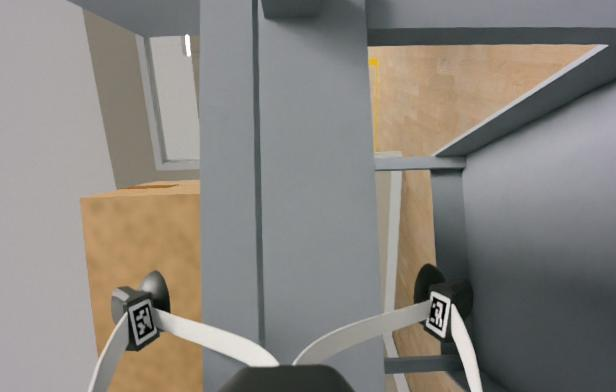

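move(
  blocking=false,
  r1={"base":{"translate_m":0.025,"strafe_m":0.02},"pace":"slow"},
)

wait(
  seconds=2,
)

move(
  blocking=false,
  r1={"joints":{"gripper_m":0.0}},
)

wait(
  seconds=2,
)

move(
  blocking=false,
  r1={"base":{"translate_m":0.125,"strafe_m":0.415},"joints":{"wrist_yaw_rad":-0.42},"speeds":{"wrist_yaw_rad":0.1},"pace":"slow"},
)

wait(
  seconds=7,
)

wait(
  seconds=0.5,
  cameras=["r1_head_camera","r1_wrist_camera"],
)

Scene clock: 352.87 s.
move: r1 moving
r1.base_odometry: x=-4.125 y=-2.188 heading=+1.176
r1.turned_by_wheels: -0.001
r1.turned_by_imu: -0.001
r1.base_tilt: forward=-1.6 right=+1.3
r1.lidar_m: 0.58 2.94 2.64 2.67 2.41 2.18 2.21 2.22 2.06 2.08 2.20 0.62
r1.base_status: translate_m moving; strafe_m moving
r1.joint_positions: lift_m=+0.648 arm_m=+0.220 wrist_yaw_rad=+0.000 wrist_pitch_rad=+0.001 wrist_roll_rad=+1.569 gripper_m=+0.120
r1.joint_status: not commanded
r1.measured_speeds: translate_m=+0.041 strafe_m=+0.033 rotate_rad=+0.001 lift_m=+0.000 arm_m=+0.000 wrist_yaw_rad=-0.003 wrist_pitch_rad=-0.008 wrist_roll_rad=+0.001
r1.motor_effort: lift_m=+13(13) arm_m=+4(5) wheel_0=-5(5) wheel_1=+4(7) wheel_2=-8(9)
r1.servo_current: wrist_yaw_rad=46(65) wrist_pitch_rad=46(46) wrist_roll_rad=33(52) gripper_m=39(46)
r1.hand_pose: x=+0.6792 y=-0.0874 z=+0.8265 quat_wxyz=(+0.708, +0.707, +0.000, +0.000) (m; r1's base frame)
r1.wrist_depth_mm: - - - 236 246 1430 1078 / - - - 233 - 1708 1255 / - - - 229 231 1756 - / - 427 427 225 - - - / - 433 427 224 224 - - / - 204 161 219 197 196 - / - 445 159 154 216 - -
r2: as last shown
r2.base_tilt: forward=-0.7 right=+0.0
r2.lidar_m: 0.70 0.70 3.65 1.53 1.80 2.26 1.28 1.10 1.10 1.24 1.34 1.35
r2.motor_effort: lift_m=+21(21) arm_m=-6(6) wheel_0=+11(12) wheel_1=-2(3) wheel_2=+13(14)
r2.servo_current: wrist_yaw_rad=46(59) wrist_pitch_rad=33(52) wrist_roll_rad=59(65) gripper_m=104(111)
r2.wrist_depth_mm: - - 236 163 251 262 268 / - - 236 165 253 262 268 / - - 238 165 254 265 272 / - - 240 167 255 264 272 / - - 241 167 256 266 274 / - - 186 167 182 267 277 / - - 242 - 260 271 278
pictures: none

Scene clock: 353.73 s.
earlier move: r1 done
r1.base_odometry: x=-4.130 y=-2.170 heading=+1.176
r1.turned_by_wheels: +0.000
r1.turned_by_imu: +0.000
r1.base_tilt: forward=-1.6 right=+1.3
r1.lidar_m: 0.55 2.92 2.63 2.67 2.41 2.19 2.21 2.27 2.08 2.10 2.20 0.62
r1.base_status: done
r1.joint_positions: lift_m=+0.648 arm_m=+0.220 wrist_yaw_rad=-0.004 wrist_pitch_rad=-0.001 wrist_roll_rad=+1.570 gripper_m=+0.120
r1.joint_status: not commanded
r1.measured_speeds: all 0
r1.motor_effort: lift_m=+13(13) arm_m=+4(5) wheel_0=-6(8) wheel_1=+3(7) wheel_2=-9(9)
r1.servo_current: wrist_yaw_rad=52(65) wrist_pitch_rad=39(46) wrist_roll_rad=52(59) gripper_m=39(46)
r1.hand_pose: x=+0.6789 y=-0.0885 z=+0.8270 quat_wxyz=(+0.707, +0.707, -0.002, -0.001) (m; r1's base frame)
r1.wrist_depth_mm: - - - 224 244 1708 1182 / - - - 220 - 1756 - / - - - 215 216 1863 - / - 415 164 213 213 - - / - 421 159 208 209 - - / - 208 149 206 197 - - / - 430 144 145 203 715 -
r2.base_odometry: x=-3.358 y=+0.445 heading=-2.151
r2.turned_by_wheels: +0.000
r2.turned_by_imu: +0.000
r2.base_tilt: forward=-0.6 right=+0.0
r2.lidar_m: 0.70 0.73 3.65 1.53 1.83 2.22 1.29 1.08 1.09 1.25 1.34 1.31
r2.base_status: not commanded
r2.joint_positions: lift_m=+0.900 arm_m=+0.300 wrist_yaw_rad=+0.753 wrist_pitch_rad=+0.001 wrist_roll_rad=+0.000 gripper_m=-0.024
r2.joint_status: not commanded
r2.measured_speeds: all 0
r2.motor_effort: lift_m=+21(21) arm_m=-6(6) wheel_0=+11(12) wheel_1=-3(3) wheel_2=+13(14)
r2.servo_current: wrist_yaw_rad=39(59) wrist_pitch_rad=39(52) wrist_roll_rad=39(65) gripper_m=104(111)
r2.hand_pose: x=+0.7412 y=+0.1335 z=+1.0777 quat_wxyz=(+0.930, +0.000, +0.000, +0.368) (m; r2's base frame)
r2.wrist_depth_mm: - - 236 163 252 262 267 / - - 237 165 253 263 268 / - - 238 164 254 262 271 / - - 240 168 256 265 273 / - - 240 166 257 266 273 / - - 185 167 183 268 276 / - - 242 - 260 271 278
wait: 0.87 of 2 s (r1 has come to rest)
pictures: none

Scene clock: 354.23 s.
move: r1 moving
r1.base_odometry: x=-4.130 y=-2.170 heading=+1.176
r1.turned_by_wheels: +0.000
r1.turned_by_imu: +0.000
r1.base_tilt: forward=-1.6 right=+1.3
r1.lidar_m: 0.54 2.91 2.61 2.65 2.41 2.20 2.24 2.26 2.06 2.09 2.20 0.63
r1.base_status: not commanded
r1.joint_positions: lift_m=+0.648 arm_m=+0.220 wrist_yaw_rad=-0.004 wrist_pitch_rad=-0.001 wrist_roll_rad=+1.570 gripper_m=+0.106
r1.joint_status: gripper_m moving
r1.measured_speeds: all 0
r1.motor_effort: lift_m=+13(13) arm_m=+4(5) wheel_0=-6(7) wheel_1=+3(3) wheel_2=-9(9)
r1.servo_current: wrist_yaw_rad=46(52) wrist_pitch_rad=39(46) wrist_roll_rad=33(72) gripper_m=78(78)
r1.hand_pose: x=+0.6789 y=-0.0885 z=+0.8270 quat_wxyz=(+0.707, +0.707, -0.002, -0.001) (m; r1's base frame)
r1.wrist_depth_mm: - - - 224 245 1661 1160 / - - - 219 - 1756 - / - - - 216 217 1921 - / - 415 164 213 213 - - / - 421 159 208 211 - - / - 208 149 206 196 - - / - 433 144 146 203 723 -
r2: as last shown
r2.base_tilt: forward=-0.7 right=+0.0
r2.lidar_m: 0.69 0.71 3.64 1.53 1.83 2.26 1.30 1.09 1.11 1.24 1.33 1.33
r2.motor_effort: lift_m=+21(21) arm_m=-6(6) wheel_0=+11(12) wheel_1=-2(3) wheel_2=+14(14)
r2.servo_current: wrist_yaw_rad=46(65) wrist_pitch_rad=39(46) wrist_roll_rad=46(52) gripper_m=104(111)
r2.wrist_depth_mm: - - 236 163 251 262 268 / - - 237 165 253 262 270 / - - 239 165 254 263 272 / - - 239 167 255 264 272 / - - 241 166 257 266 274 / - - 185 167 183 270 276 / - - 242 - 260 271 278
pictures: none

Scene clock: 355.77 s.
earlier move: r1 done
r1.base_odometry: x=-4.130 y=-2.170 heading=+1.177
r1.turned_by_wheels: +0.001
r1.turned_by_imu: +0.001
r1.base_tilt: forward=-1.6 right=+1.3
r1.lidar_m: 0.54 2.91 2.62 2.66 2.41 2.17 2.21 2.28 2.06 2.09 2.23 0.62
r1.base_status: not commanded
r1.joint_positions: lift_m=+0.648 arm_m=+0.220 wrist_yaw_rad=-0.003 wrist_pitch_rad=+0.000 wrist_roll_rad=+1.570 gripper_m=+0.002
r1.joint_status: all done
r1.measured_speeds: all 0
r1.motor_effort: lift_m=+13(13) arm_m=-4(5) wheel_0=-5(7) wheel_1=+2(3) wheel_2=+1(9)
r1.servo_current: wrist_yaw_rad=46(65) wrist_pitch_rad=39(52) wrist_roll_rad=39(72) gripper_m=124(299)
r1.hand_pose: x=+0.6791 y=-0.0882 z=+0.8267 quat_wxyz=(+0.707, +0.707, -0.001, -0.001) (m; r1's base frame)
r1.wrist_depth_mm: - - 211 213 - 1661 1138 / - - 208 209 - 1661 - / - - 205 207 208 - - / - 404 155 204 205 - - / - 413 148 202 202 - - / - 418 143 198 198 167 - / - 169 - 197 159 154 -
r2.base_odometry: x=-3.358 y=+0.445 heading=-2.151
r2.turned_by_wheels: +0.000
r2.turned_by_imu: +0.000
r2.base_tilt: forward=-0.6 right=+0.1
r2.lidar_m: 0.69 0.70 3.64 1.55 1.80 2.26 1.28 1.06 1.06 1.28 1.33 1.34
r2.base_status: not commanded
r2.joint_positions: lift_m=+0.900 arm_m=+0.300 wrist_yaw_rad=+0.753 wrist_pitch_rad=+0.001 wrist_roll_rad=+0.000 gripper_m=-0.024
r2.joint_status: not commanded
r2.measured_speeds: all 0
r2.motor_effort: lift_m=+21(21) arm_m=-6(6) wheel_0=+12(12) wheel_1=-3(3) wheel_2=+13(14)
r2.servo_current: wrist_yaw_rad=65(65) wrist_pitch_rad=46(46) wrist_roll_rad=52(59) gripper_m=104(111)
r2.hand_pose: x=+0.7412 y=+0.1335 z=+1.0777 quat_wxyz=(+0.930, +0.000, +0.000, +0.368) (m; r2's base frame)
r2.wrist_depth_mm: - - 236 163 251 260 268 / - - 237 165 253 263 270 / - - 239 165 255 265 272 / - - 239 168 255 266 272 / - - 241 166 256 266 274 / - - 186 167 183 268 277 / - - 241 - 260 271 277
wait: 1.53 of 2 s (r1 has come to rest)
pictures: none

Scene clock: 356.27 s.
move: r1 moving
r1.base_odometry: x=-4.140 y=-2.162 heading=+1.176
r1.turned_by_wheels: -0.001
r1.turned_by_imu: -0.001
r1.base_tilt: forward=-1.6 right=+1.3
r1.lidar_m: 0.55 2.87 2.61 2.65 2.40 2.20 2.21 2.25 2.08 2.12 2.23 0.60
r1.base_status: translate_m moving; strafe_m moving
r1.joint_positions: lift_m=+0.648 arm_m=+0.220 wrist_yaw_rad=-0.042 wrist_pitch_rad=+0.000 wrist_roll_rad=+1.570 gripper_m=+0.002
r1.joint_status: wrist_yaw_rad moving
r1.measured_speeds: translate_m=+0.014 strafe_m=+0.047 rotate_rad=-0.001 lift_m=+0.000 arm_m=+0.000 wrist_yaw_rad=-0.115 wrist_pitch_rad=+0.000 wrist_roll_rad=+0.002
r1.motor_effort: lift_m=+13(13) arm_m=-4(4) wheel_0=-7(10) wheel_1=+5(7) wheel_2=-4(4)
r1.servo_current: wrist_yaw_rad=26(65) wrist_pitch_rad=39(46) wrist_roll_rad=52(59) gripper_m=117(130)
r1.hand_pose: x=+0.6753 y=-0.0995 z=+0.8266 quat_wxyz=(+0.707, +0.707, -0.015, -0.015) (m; r1's base frame)
r1.wrist_depth_mm: - - 219 221 - 1661 1160 / - - 214 217 - 1708 - / - - 211 213 - 1808 - / - 407 161 208 209 - - / - 413 155 205 206 - - / - 415 - 199 200 - - / - 170 - 197 161 153 -
r2: as last shown
r2.base_tilt: forward=-0.7 right=+0.0
r2.lidar_m: 0.70 0.72 3.67 1.54 1.82 2.24 1.28 1.09 1.07 1.29 1.33 1.34
r2.motor_effort: lift_m=+21(21) arm_m=-6(6) wheel_0=+11(12) wheel_1=-3(3) wheel_2=+13(14)
r2.servo_current: wrist_yaw_rad=39(59) wrist_pitch_rad=46(46) wrist_roll_rad=46(59) gripper_m=104(111)
r2.wrist_depth_mm: - - 236 163 253 260 266 / - - 236 165 253 262 270 / - - 238 165 254 263 271 / - - 239 167 255 265 273 / - - 240 166 256 266 273 / - - 186 167 183 268 276 / - - 242 - 260 270 276
pictures: none

Scene clock: 361.37 s.
earlier move: r1 done
r1.base_odometry: x=-4.465 y=-1.895 heading=+1.176
r1.turned_by_wheels: +0.000
r1.turned_by_imu: +0.000
r1.base_tilt: forward=-1.6 right=+1.3
r1.lidar_m: 0.58 2.44 2.20 2.23 2.38 2.17 2.19 2.70 2.49 2.53 2.46 0.53
r1.base_status: done
r1.joint_positions: lift_m=+0.648 arm_m=+0.220 wrist_yaw_rad=-0.426 wrist_pitch_rad=+0.000 wrist_roll_rad=+1.570 gripper_m=+0.001
r1.joint_status: all done
r1.measured_speeds: all 0
r1.motor_effort: lift_m=+13(13) arm_m=+4(4) wheel_0=-2(14) wheel_1=+3(7) wheel_2=-9(11)
r1.servo_current: wrist_yaw_rad=59(78) wrist_pitch_rad=33(59) wrist_roll_rad=46(72) gripper_m=104(130)
r1.hand_pose: x=+0.6174 y=-0.1987 z=+0.8265 quat_wxyz=(+0.691, +0.691, -0.149, -0.150) (m; r1's base frame)
r1.wrist_depth_mm: - - 214 216 251 1661 1182 / - - 211 214 - 1708 - / - - 208 210 212 809 - / - 407 159 207 208 - - / - 410 156 203 205 - - / - 413 153 201 199 167 - / - 172 123 198 172 146 -
r2.base_odometry: x=-3.358 y=+0.445 heading=-2.151
r2.turned_by_wheels: +0.000
r2.turned_by_imu: +0.001
r2.base_tilt: forward=-0.6 right=+0.1
r2.lidar_m: 0.69 0.71 3.65 1.63 2.50 2.27 1.29 1.10 1.09 1.25 1.33 1.35
r2.base_status: not commanded
r2.joint_positions: lift_m=+0.900 arm_m=+0.300 wrist_yaw_rad=+0.753 wrist_pitch_rad=+0.001 wrist_roll_rad=+0.000 gripper_m=-0.024
r2.joint_status: not commanded
r2.measured_speeds: all 0
r2.motor_effort: lift_m=+21(21) arm_m=-6(6) wheel_0=+12(12) wheel_1=-3(3) wheel_2=+13(14)
r2.servo_current: wrist_yaw_rad=39(65) wrist_pitch_rad=39(46) wrist_roll_rad=46(72) gripper_m=104(117)
r2.hand_pose: x=+0.7412 y=+0.1335 z=+1.0777 quat_wxyz=(+0.930, +0.000, +0.000, +0.368) (m; r2's base frame)
r2.wrist_depth_mm: - - 236 163 252 260 267 / - - 238 165 253 264 268 / - - 237 165 253 263 271 / - - 239 167 256 265 272 / - - 241 166 258 267 274 / - - 186 167 182 267 276 / - - 242 - 260 268 277
wait: 5.10 of 7 s (r1 has come to rest)
pictures: none

Scene clock: 361.87 s.
r1.base_odometry: x=-4.465 y=-1.895 heading=+1.176
r1.turned_by_wheels: +0.000
r1.turned_by_imu: +0.000
r1.base_tilt: forward=-1.6 right=+1.3
r1.lidar_m: 0.56 2.45 2.19 2.22 2.36 2.15 2.20 2.74 2.51 2.52 2.46 0.55
r1.base_status: done
r1.joint_positions: lift_m=+0.648 arm_m=+0.220 wrist_yaw_rad=-0.426 wrist_pitch_rad=+0.000 wrist_roll_rad=+1.570 gripper_m=+0.001
r1.joint_status: all done
r1.measured_speeds: all 0
r1.motor_effort: lift_m=+13(13) arm_m=+4(4) wheel_0=-3(14) wheel_1=+3(7) wheel_2=-9(11)
r1.servo_current: wrist_yaw_rad=65(78) wrist_pitch_rad=46(59) wrist_roll_rad=39(72) gripper_m=111(130)
r1.hand_pose: x=+0.6174 y=-0.1987 z=+0.8265 quat_wxyz=(+0.691, +0.691, -0.149, -0.150) (m; r1's base frame)
r1.wrist_depth_mm: - - 216 216 251 1661 1138 / - - 211 213 - 1661 - / - - 208 211 211 798 - / - 407 159 206 207 - - / - 407 156 204 204 - - / - 413 153 200 200 167 - / - 172 123 198 172 147 -
r2.base_odometry: x=-3.358 y=+0.445 heading=-2.151
r2.turned_by_wheels: +0.000
r2.turned_by_imu: +0.000
r2.base_tilt: forward=-0.6 right=+0.0
r2.lidar_m: 0.70 0.69 3.66 1.62 2.55 2.29 1.30 1.09 1.08 1.27 1.35 1.31
r2.base_status: not commanded
r2.joint_positions: lift_m=+0.900 arm_m=+0.300 wrist_yaw_rad=+0.753 wrist_pitch_rad=+0.001 wrist_roll_rad=+0.000 gripper_m=-0.024
r2.joint_status: not commanded
r2.measured_speeds: all 0
r2.motor_effort: lift_m=+21(21) arm_m=-5(6) wheel_0=+11(12) wheel_1=-3(3) wheel_2=+14(14)
r2.servo_current: wrist_yaw_rad=52(65) wrist_pitch_rad=39(46) wrist_roll_rad=46(72) gripper_m=104(117)
r2.hand_pose: x=+0.7412 y=+0.1335 z=+1.0777 quat_wxyz=(+0.930, +0.000, +0.000, +0.368) (m; r2's base frame)
r2.wrist_depth_mm: - - 236 163 251 260 267 / - - 237 165 253 262 268 / - - 237 164 254 263 271 / - - 240 167 255 265 272 / - - 241 167 257 265 274 / - - 186 167 183 268 276 / - - 241 - 262 270 278
wait: 0.50 s; at rest by 0.27 s
pictures: r1_head_camera, r1_wrist_camera
Images, in order (width x height): r1_head_camera 420x560, r1_wrist_camera 616x392.

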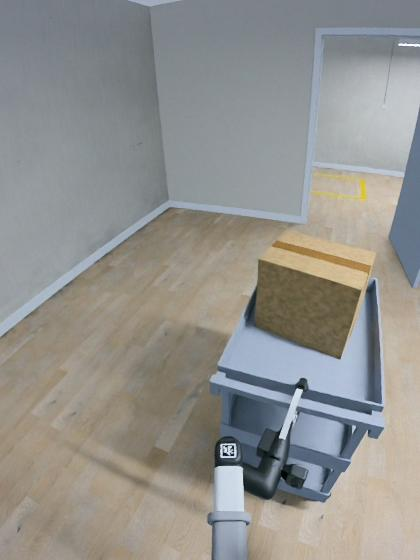

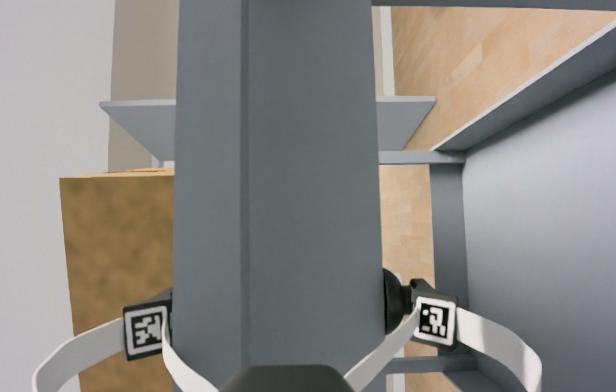

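move(
  blocking=false,
  r1={"base":{"translate_m":0.9,"strafe_m":-0.43},"pace":"slow"},
)

wait(
  seconds=10,
)

wait(
  seconds=2,
  cameras=["r1_head_camera","r1_wrist_camera"],
)

Scene clock: 372.40 s.
move: r1 moving
r1.base_odometry: x=-4.455 y=-1.886 heading=+1.176
r1.turned_by_wheels: +0.000
r1.turned_by_imu: +0.000
r1.base_tilt: forward=-1.6 right=+1.2
r1.lidar_m: 0.55 2.45 2.19 2.23 2.38 2.16 2.19 2.72 2.48 2.54 2.47 0.55
r1.base_status: translate_m moving; strafe_m moving
r1.joint_positions: lift_m=+0.648 arm_m=+0.220 wrist_yaw_rad=-0.427 wrist_pitch_rad=+0.000 wrist_roll_rad=+1.570 gripper_m=+0.001
r1.joint_status: not commanded
r1.measured_speeds: translate_m=+0.047 strafe_m=-0.023 rotate_rad=+0.001 lift_m=+0.000 arm_m=+0.000 wrist_yaw_rad=+0.000 wrist_pitch_rad=+0.000 wrist_roll_rad=+0.000
r1.motor_effort: lift_m=+13(13) arm_m=+4(4) wheel_0=+10(11) wheel_1=+5(7) wheel_2=-10(13)
r1.servo_current: wrist_yaw_rad=59(72) wrist_pitch_rad=46(46) wrist_roll_rad=46(65) gripper_m=98(111)
r1.hand_pose: x=+0.6171 y=-0.1991 z=+0.8265 quat_wxyz=(+0.691, +0.691, -0.150, -0.150) (m; r1's base frame)
r1.wrist_depth_mm: - - 214 216 251 1661 1160 / - - 211 213 - 1708 - / - - 208 209 211 798 - / - 404 158 206 208 - - / - 410 155 202 205 - - / - 413 151 200 199 160 - / - 172 122 196 172 153 -
r2: as last shown
r2.base_tilt: forward=-0.7 right=+0.0
r2.lidar_m: 0.69 0.70 3.65 1.62 2.53 2.27 1.28 1.07 1.09 1.27 1.35 1.34
r2.motor_effort: lift_m=+21(21) arm_m=-6(6) wheel_0=+11(11) wheel_1=-2(3) wheel_2=+13(14)
r2.servo_current: wrist_yaw_rad=52(52) wrist_pitch_rad=39(39) wrist_roll_rad=46(59) gripper_m=104(111)
r2.wrist_depth_mm: - - 236 163 251 260 267 / - - 236 165 252 260 268 / - - 237 165 254 264 271 / - - 239 167 255 264 272 / - - 241 166 256 266 274 / - - 186 167 183 268 276 / - - 243 - 260 270 277
pictures: none

Scene clock: 382.40 s.
earlier move: r1 moving
r1.base_odometry: x=-3.728 y=-1.235 heading=+1.178
r1.turned_by_wheels: +0.002
r1.turned_by_imu: +0.006
r1.base_tilt: forward=-1.6 right=+1.2
r1.lidar_m: 0.44 0.57 2.29 2.33 2.87 3.14 3.14 2.66 2.45 2.48 1.66 0.69
r1.base_status: translate_m moving; strafe_m moving
r1.joint_positions: lift_m=+0.649 arm_m=+0.220 wrist_yaw_rad=-0.407 wrist_pitch_rad=-0.015 wrist_roll_rad=+1.572 gripper_m=+0.001
r1.joint_status: not commanded
r1.measured_speeds: translate_m=+0.038 strafe_m=-0.019 rotate_rad=+0.000 lift_m=+0.000 arm_m=+0.000 wrist_yaw_rad=+0.000 wrist_pitch_rad=+0.000 wrist_roll_rad=+0.000
r1.motor_effort: lift_m=+12(13) arm_m=+4(4) wheel_0=+11(14) wheel_1=+7(10) wheel_2=+3(13)
r1.servo_current: wrist_yaw_rad=85(85) wrist_pitch_rad=78(91) wrist_roll_rad=46(72) gripper_m=52(111)
r1.hand_pose: x=+0.6211 y=-0.1944 z=+0.8311 quat_wxyz=(+0.693, +0.692, -0.148, -0.137) (m; r1's base frame)
r1.wrist_depth_mm: - - - - - 1537 1281 / - - - - - 1808 1308 / - - - - - 1921 1308 / - - - - - 1661 1182 / - - - - 347 1808 1255 / - - - 192 236 - 1366 / - 164 176 183 179 1618 1397
r2.base_odometry: x=-3.358 y=+0.445 heading=-2.151
r2.turned_by_wheels: +0.000
r2.turned_by_imu: +0.001
r2.base_tilt: forward=-0.7 right=+0.1
r2.lidar_m: 0.68 0.71 1.41 1.59 4.47 2.25 1.25 1.07 1.09 1.26 1.35 1.33
r2.base_status: not commanded
r2.joint_positions: lift_m=+0.900 arm_m=+0.300 wrist_yaw_rad=+0.753 wrist_pitch_rad=+0.001 wrist_roll_rad=+0.000 gripper_m=-0.024
r2.joint_status: not commanded
r2.measured_speeds: all 0
r2.motor_effort: lift_m=+21(21) arm_m=-6(6) wheel_0=+11(12) wheel_1=-3(3) wheel_2=+14(14)
r2.servo_current: wrist_yaw_rad=46(65) wrist_pitch_rad=39(52) wrist_roll_rad=39(65) gripper_m=98(111)
r2.hand_pose: x=+0.7412 y=+0.1335 z=+1.0777 quat_wxyz=(+0.930, +0.000, +0.000, +0.368) (m; r2's base frame)
r2.wrist_depth_mm: - - 236 163 251 260 267 / - - 237 165 254 262 270 / - - 238 165 254 264 271 / - - 240 167 255 266 272 / 1229 - 241 166 257 266 273 / - - 186 167 183 268 276 / - 1255 242 - 260 270 277
wait: 10.00 s; no rest
pictures: none

Scene clock: 383.07 s.
earlier move: r1 done
r1.base_odometry: x=-3.723 y=-1.229 heading=+1.178
r1.turned_by_wheels: +0.000
r1.turned_by_imu: +0.000
r1.base_tilt: forward=-1.6 right=+1.3
r1.lidar_m: 0.46 0.56 2.29 2.32 2.90 3.15 3.18 2.65 2.42 2.48 1.64 0.70
r1.base_status: done
r1.joint_positions: lift_m=+0.649 arm_m=+0.220 wrist_yaw_rad=-0.406 wrist_pitch_rad=-0.016 wrist_roll_rad=+1.572 gripper_m=+0.001
r1.joint_status: not commanded
r1.measured_speeds: all 0
r1.motor_effort: lift_m=+12(13) arm_m=+4(4) wheel_0=+13(15) wheel_1=+10(11) wheel_2=+4(13)
r1.servo_current: wrist_yaw_rad=91(98) wrist_pitch_rad=78(91) wrist_roll_rad=59(72) gripper_m=65(111)
r1.hand_pose: x=+0.6214 y=-0.1941 z=+0.8312 quat_wxyz=(+0.693, +0.692, -0.148, -0.137) (m; r1's base frame)
r1.wrist_depth_mm: - - - - - 1537 1255 / - - - - - 1808 1281 / - - - - - 1921 1281 / - - - - - 1661 1205 / - - - - 347 1661 1336 / - - - 193 183 - 1336 / - 163 175 183 179 1708 1430
r2.base_odometry: x=-3.358 y=+0.445 heading=-2.151
r2.turned_by_wheels: +0.000
r2.turned_by_imu: +0.000
r2.base_tilt: forward=-0.6 right=+0.0
r2.lidar_m: 0.70 0.71 1.38 1.61 4.49 2.23 1.28 1.08 1.09 1.29 1.33 1.32
r2.base_status: not commanded
r2.joint_positions: lift_m=+0.900 arm_m=+0.300 wrist_yaw_rad=+0.753 wrist_pitch_rad=+0.001 wrist_roll_rad=+0.000 gripper_m=-0.024
r2.joint_status: not commanded
r2.measured_speeds: all 0
r2.motor_effort: lift_m=+21(21) arm_m=-6(6) wheel_0=+11(12) wheel_1=-3(3) wheel_2=+14(14)
r2.servo_current: wrist_yaw_rad=46(65) wrist_pitch_rad=39(52) wrist_roll_rad=46(65) gripper_m=104(111)
r2.hand_pose: x=+0.7412 y=+0.1335 z=+1.0777 quat_wxyz=(+0.930, +0.000, +0.000, +0.368) (m; r2's base frame)
r2.wrist_depth_mm: - - 236 163 252 260 268 / - - 237 165 253 263 268 / - - 237 165 256 263 271 / - - 240 167 255 265 273 / 1281 - 240 167 256 265 274 / - - 185 167 182 268 276 / - 1308 242 - 260 271 278
wait: 0.67 of 2 s (r1 has come to rest)
pictures: r1_head_camera, r1_wrist_camera
Images, in order (width x height): r1_head_camera 420x560, r1_wrist_camera 616x392.

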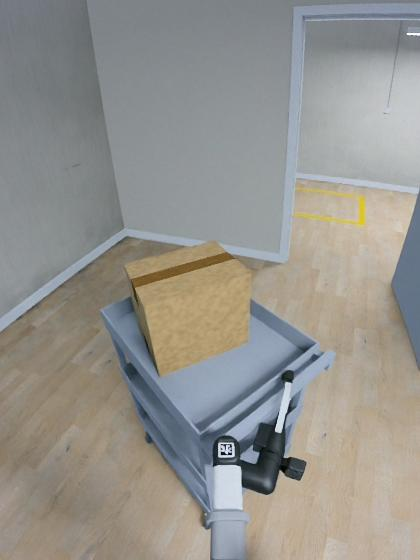

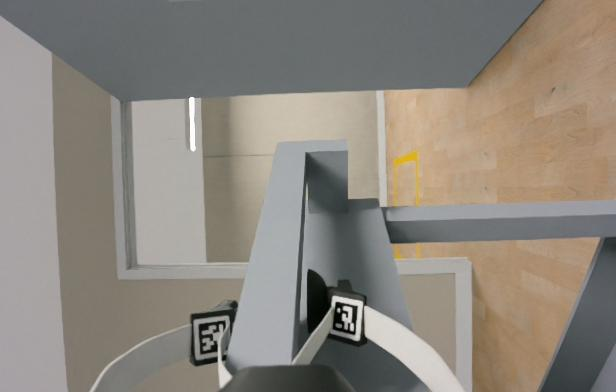

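move(
  blocking=false,
  r1={"base":{"translate_m":-0.45,"strafe_m":0.5},"pace":"slow"},
)

wait(
  seconds=10,
)

wait(
  seconds=0.3,
  cameras=["r1_head_camera","r1_wrist_camera"],
)

Scene clock: 389.90 s.
move: r1 moving
r1.base_odometry: x=-3.734 y=-1.233 heading=+1.179
r1.turned_by_wheels: +0.001
r1.turned_by_imu: +0.001
r1.base_tilt: forward=-1.6 right=+1.3
r1.lidar_m: 0.43 0.59 2.30 2.29 2.90 3.13 3.20 2.66 2.44 2.46 1.65 0.70
r1.base_status: translate_m moving; strafe_m moving
r1.joint_positions: lift_m=+0.649 arm_m=+0.220 wrist_yaw_rad=-0.406 wrist_pitch_rad=-0.016 wrist_roll_rad=+1.572 gripper_m=+0.001
r1.joint_status: not commanded
r1.measured_speeds: translate_m=-0.034 strafe_m=+0.037 rotate_rad=-0.004 lift_m=+0.000 arm_m=+0.000 wrist_yaw_rad=+0.000 wrist_pitch_rad=+0.000 wrist_roll_rad=+0.000
r1.motor_effort: lift_m=+12(12) arm_m=-4(4) wheel_0=-1(12) wheel_1=+6(9) wheel_2=+12(12)
r1.servo_current: wrist_yaw_rad=91(104) wrist_pitch_rad=91(91) wrist_roll_rad=46(59) gripper_m=52(59)
r1.hand_pose: x=+0.6214 y=-0.1941 z=+0.8312 quat_wxyz=(+0.693, +0.692, -0.148, -0.137) (m; r1's base frame)
r1.wrist_depth_mm: - - - - - 1499 1281 / - - - - - 1808 1281 / - - - - - 1983 1308 / - - - - - 1708 1205 / - - - - 347 1863 1255 / - - 190 193 235 - 1336 / - 163 171 184 180 1537 1430
r2: as last shown
r2.base_tilt: forward=-0.6 right=+0.1
r2.lidar_m: 0.68 0.72 1.43 1.62 4.47 2.24 1.27 1.09 1.09 1.26 1.35 1.33
r2.motor_effort: lift_m=+21(21) arm_m=-6(6) wheel_0=+11(11) wheel_1=-2(3) wheel_2=+13(14)
r2.servo_current: wrist_yaw_rad=46(52) wrist_pitch_rad=39(46) wrist_roll_rad=46(59) gripper_m=98(111)
r2.wrist_depth_mm: - - 236 163 252 259 268 / - - 237 165 253 262 268 / - - 237 164 255 263 272 / - - 239 167 255 265 273 / 1255 - 241 166 256 266 274 / - - 186 167 182 267 274 / - 1255 243 - 260 271 278
pictures: none

Scene clock: 397.40 s.
earlier move: r1 done
r1.base_odometry: x=-4.356 y=-1.454 heading=+1.179
r1.turned_by_wheels: -0.001
r1.turned_by_imu: +0.005
r1.base_tilt: forward=-1.6 right=+1.3
r1.lidar_m: 0.61 2.18 2.01 2.00 2.56 2.51 2.54 2.96 2.71 2.77 2.27 0.55
r1.base_status: done
r1.joint_positions: lift_m=+0.649 arm_m=+0.220 wrist_yaw_rad=-0.411 wrist_pitch_rad=-0.016 wrist_roll_rad=+1.572 gripper_m=+0.001
r1.joint_status: not commanded
r1.measured_speeds: all 0
r1.motor_effort: lift_m=+12(12) arm_m=-4(4) wheel_0=-4(12) wheel_1=+3(9) wheel_2=+8(15)
r1.servo_current: wrist_yaw_rad=65(104) wrist_pitch_rad=78(91) wrist_roll_rad=39(72) gripper_m=52(65)
r1.hand_pose: x=+0.6203 y=-0.1953 z=+0.8312 quat_wxyz=(+0.693, +0.691, -0.150, -0.139) (m; r1's base frame)
r1.wrist_depth_mm: - - - 204 202 1863 - / - - - 210 208 - - / - 427 424 216 215 - - / - 455 439 222 222 - - / - 492 477 229 230 - - / - - 182 191 233 - - / - 161 - 178 157 591 -
r2.base_odometry: x=-3.358 y=+0.445 heading=-2.151
r2.turned_by_wheels: +0.000
r2.turned_by_imu: +0.001
r2.base_tilt: forward=-0.6 right=+0.0
r2.lidar_m: 0.71 0.70 1.52 1.59 4.48 2.25 1.29 1.08 1.09 1.25 1.33 1.33
r2.base_status: not commanded
r2.joint_positions: lift_m=+0.900 arm_m=+0.300 wrist_yaw_rad=+0.753 wrist_pitch_rad=+0.001 wrist_roll_rad=+0.000 gripper_m=-0.024
r2.joint_status: not commanded
r2.measured_speeds: all 0
r2.motor_effort: lift_m=+21(21) arm_m=-6(6) wheel_0=+11(12) wheel_1=-3(3) wheel_2=+14(14)
r2.servo_current: wrist_yaw_rad=52(65) wrist_pitch_rad=46(52) wrist_roll_rad=46(65) gripper_m=104(111)
r2.hand_pose: x=+0.7412 y=+0.1335 z=+1.0777 quat_wxyz=(+0.930, +0.000, +0.000, +0.368) (m; r2's base frame)
r2.wrist_depth_mm: - - 236 163 252 260 268 / - - 237 165 253 262 268 / - - 238 164 255 264 271 / - - 240 167 254 266 272 / - - 241 166 257 266 274 / - - 186 167 183 268 276 / - - 242 - 260 272 277
wait: 7.50 of 10 s (r1 has come to rest)
pictures: none

Scene clock: 397.70 s.
r1.base_odometry: x=-4.356 y=-1.454 heading=+1.179
r1.turned_by_wheels: +0.000
r1.turned_by_imu: +0.000
r1.base_tilt: forward=-1.6 right=+1.3
r1.lidar_m: 0.63 2.21 2.00 2.00 2.57 2.54 2.57 2.96 2.73 2.76 2.27 0.54
r1.base_status: done
r1.joint_positions: lift_m=+0.649 arm_m=+0.220 wrist_yaw_rad=-0.411 wrist_pitch_rad=-0.016 wrist_roll_rad=+1.572 gripper_m=+0.001
r1.joint_status: not commanded
r1.measured_speeds: all 0
r1.motor_effort: lift_m=+12(12) arm_m=-4(4) wheel_0=-4(12) wheel_1=+3(9) wheel_2=+8(15)
r1.servo_current: wrist_yaw_rad=52(104) wrist_pitch_rad=91(91) wrist_roll_rad=59(72) gripper_m=52(65)
r1.hand_pose: x=+0.6203 y=-0.1953 z=+0.8312 quat_wxyz=(+0.693, +0.691, -0.150, -0.139) (m; r1's base frame)
r1.wrist_depth_mm: - - - 203 202 1863 - / - - - 210 208 - - / - 424 424 216 215 - - / - 452 439 222 220 - - / - 496 477 229 230 - - / - - 181 191 234 - - / - 161 - 179 157 591 -
r2.base_odometry: x=-3.358 y=+0.445 heading=-2.151
r2.turned_by_wheels: +0.000
r2.turned_by_imu: +0.000
r2.base_tilt: forward=-0.6 right=+0.0
r2.lidar_m: 0.66 0.70 1.54 1.62 4.47 2.24 1.29 1.07 1.08 1.26 1.32 1.33
r2.base_status: not commanded
r2.joint_positions: lift_m=+0.900 arm_m=+0.300 wrist_yaw_rad=+0.753 wrist_pitch_rad=+0.001 wrist_roll_rad=+0.000 gripper_m=-0.024
r2.joint_status: not commanded
r2.measured_speeds: all 0
r2.motor_effort: lift_m=+21(21) arm_m=-6(6) wheel_0=+11(12) wheel_1=-3(3) wheel_2=+14(14)
r2.servo_current: wrist_yaw_rad=59(65) wrist_pitch_rad=46(52) wrist_roll_rad=39(65) gripper_m=98(111)
r2.hand_pose: x=+0.7412 y=+0.1335 z=+1.0777 quat_wxyz=(+0.930, +0.000, +0.000, +0.368) (m; r2's base frame)
r2.wrist_depth_mm: - - 236 163 252 260 268 / - - 238 165 252 262 270 / - - 237 165 254 263 271 / - - 239 167 255 266 273 / - - 241 166 257 265 273 / - - 186 167 183 268 277 / - - 241 - 260 271 278
wait: 0.30 s; at rest by 0.27 s
pictures: r1_head_camera, r1_wrist_camera
Images, in order (width x height): r1_head_camera 420x560, r1_wrist_camera 616x392.

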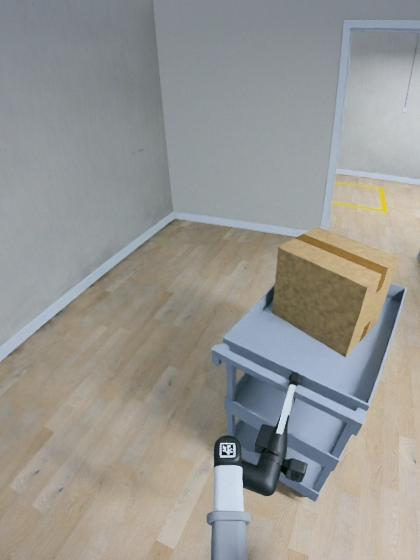

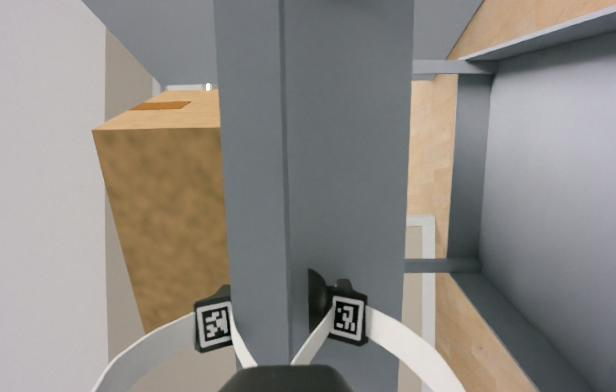

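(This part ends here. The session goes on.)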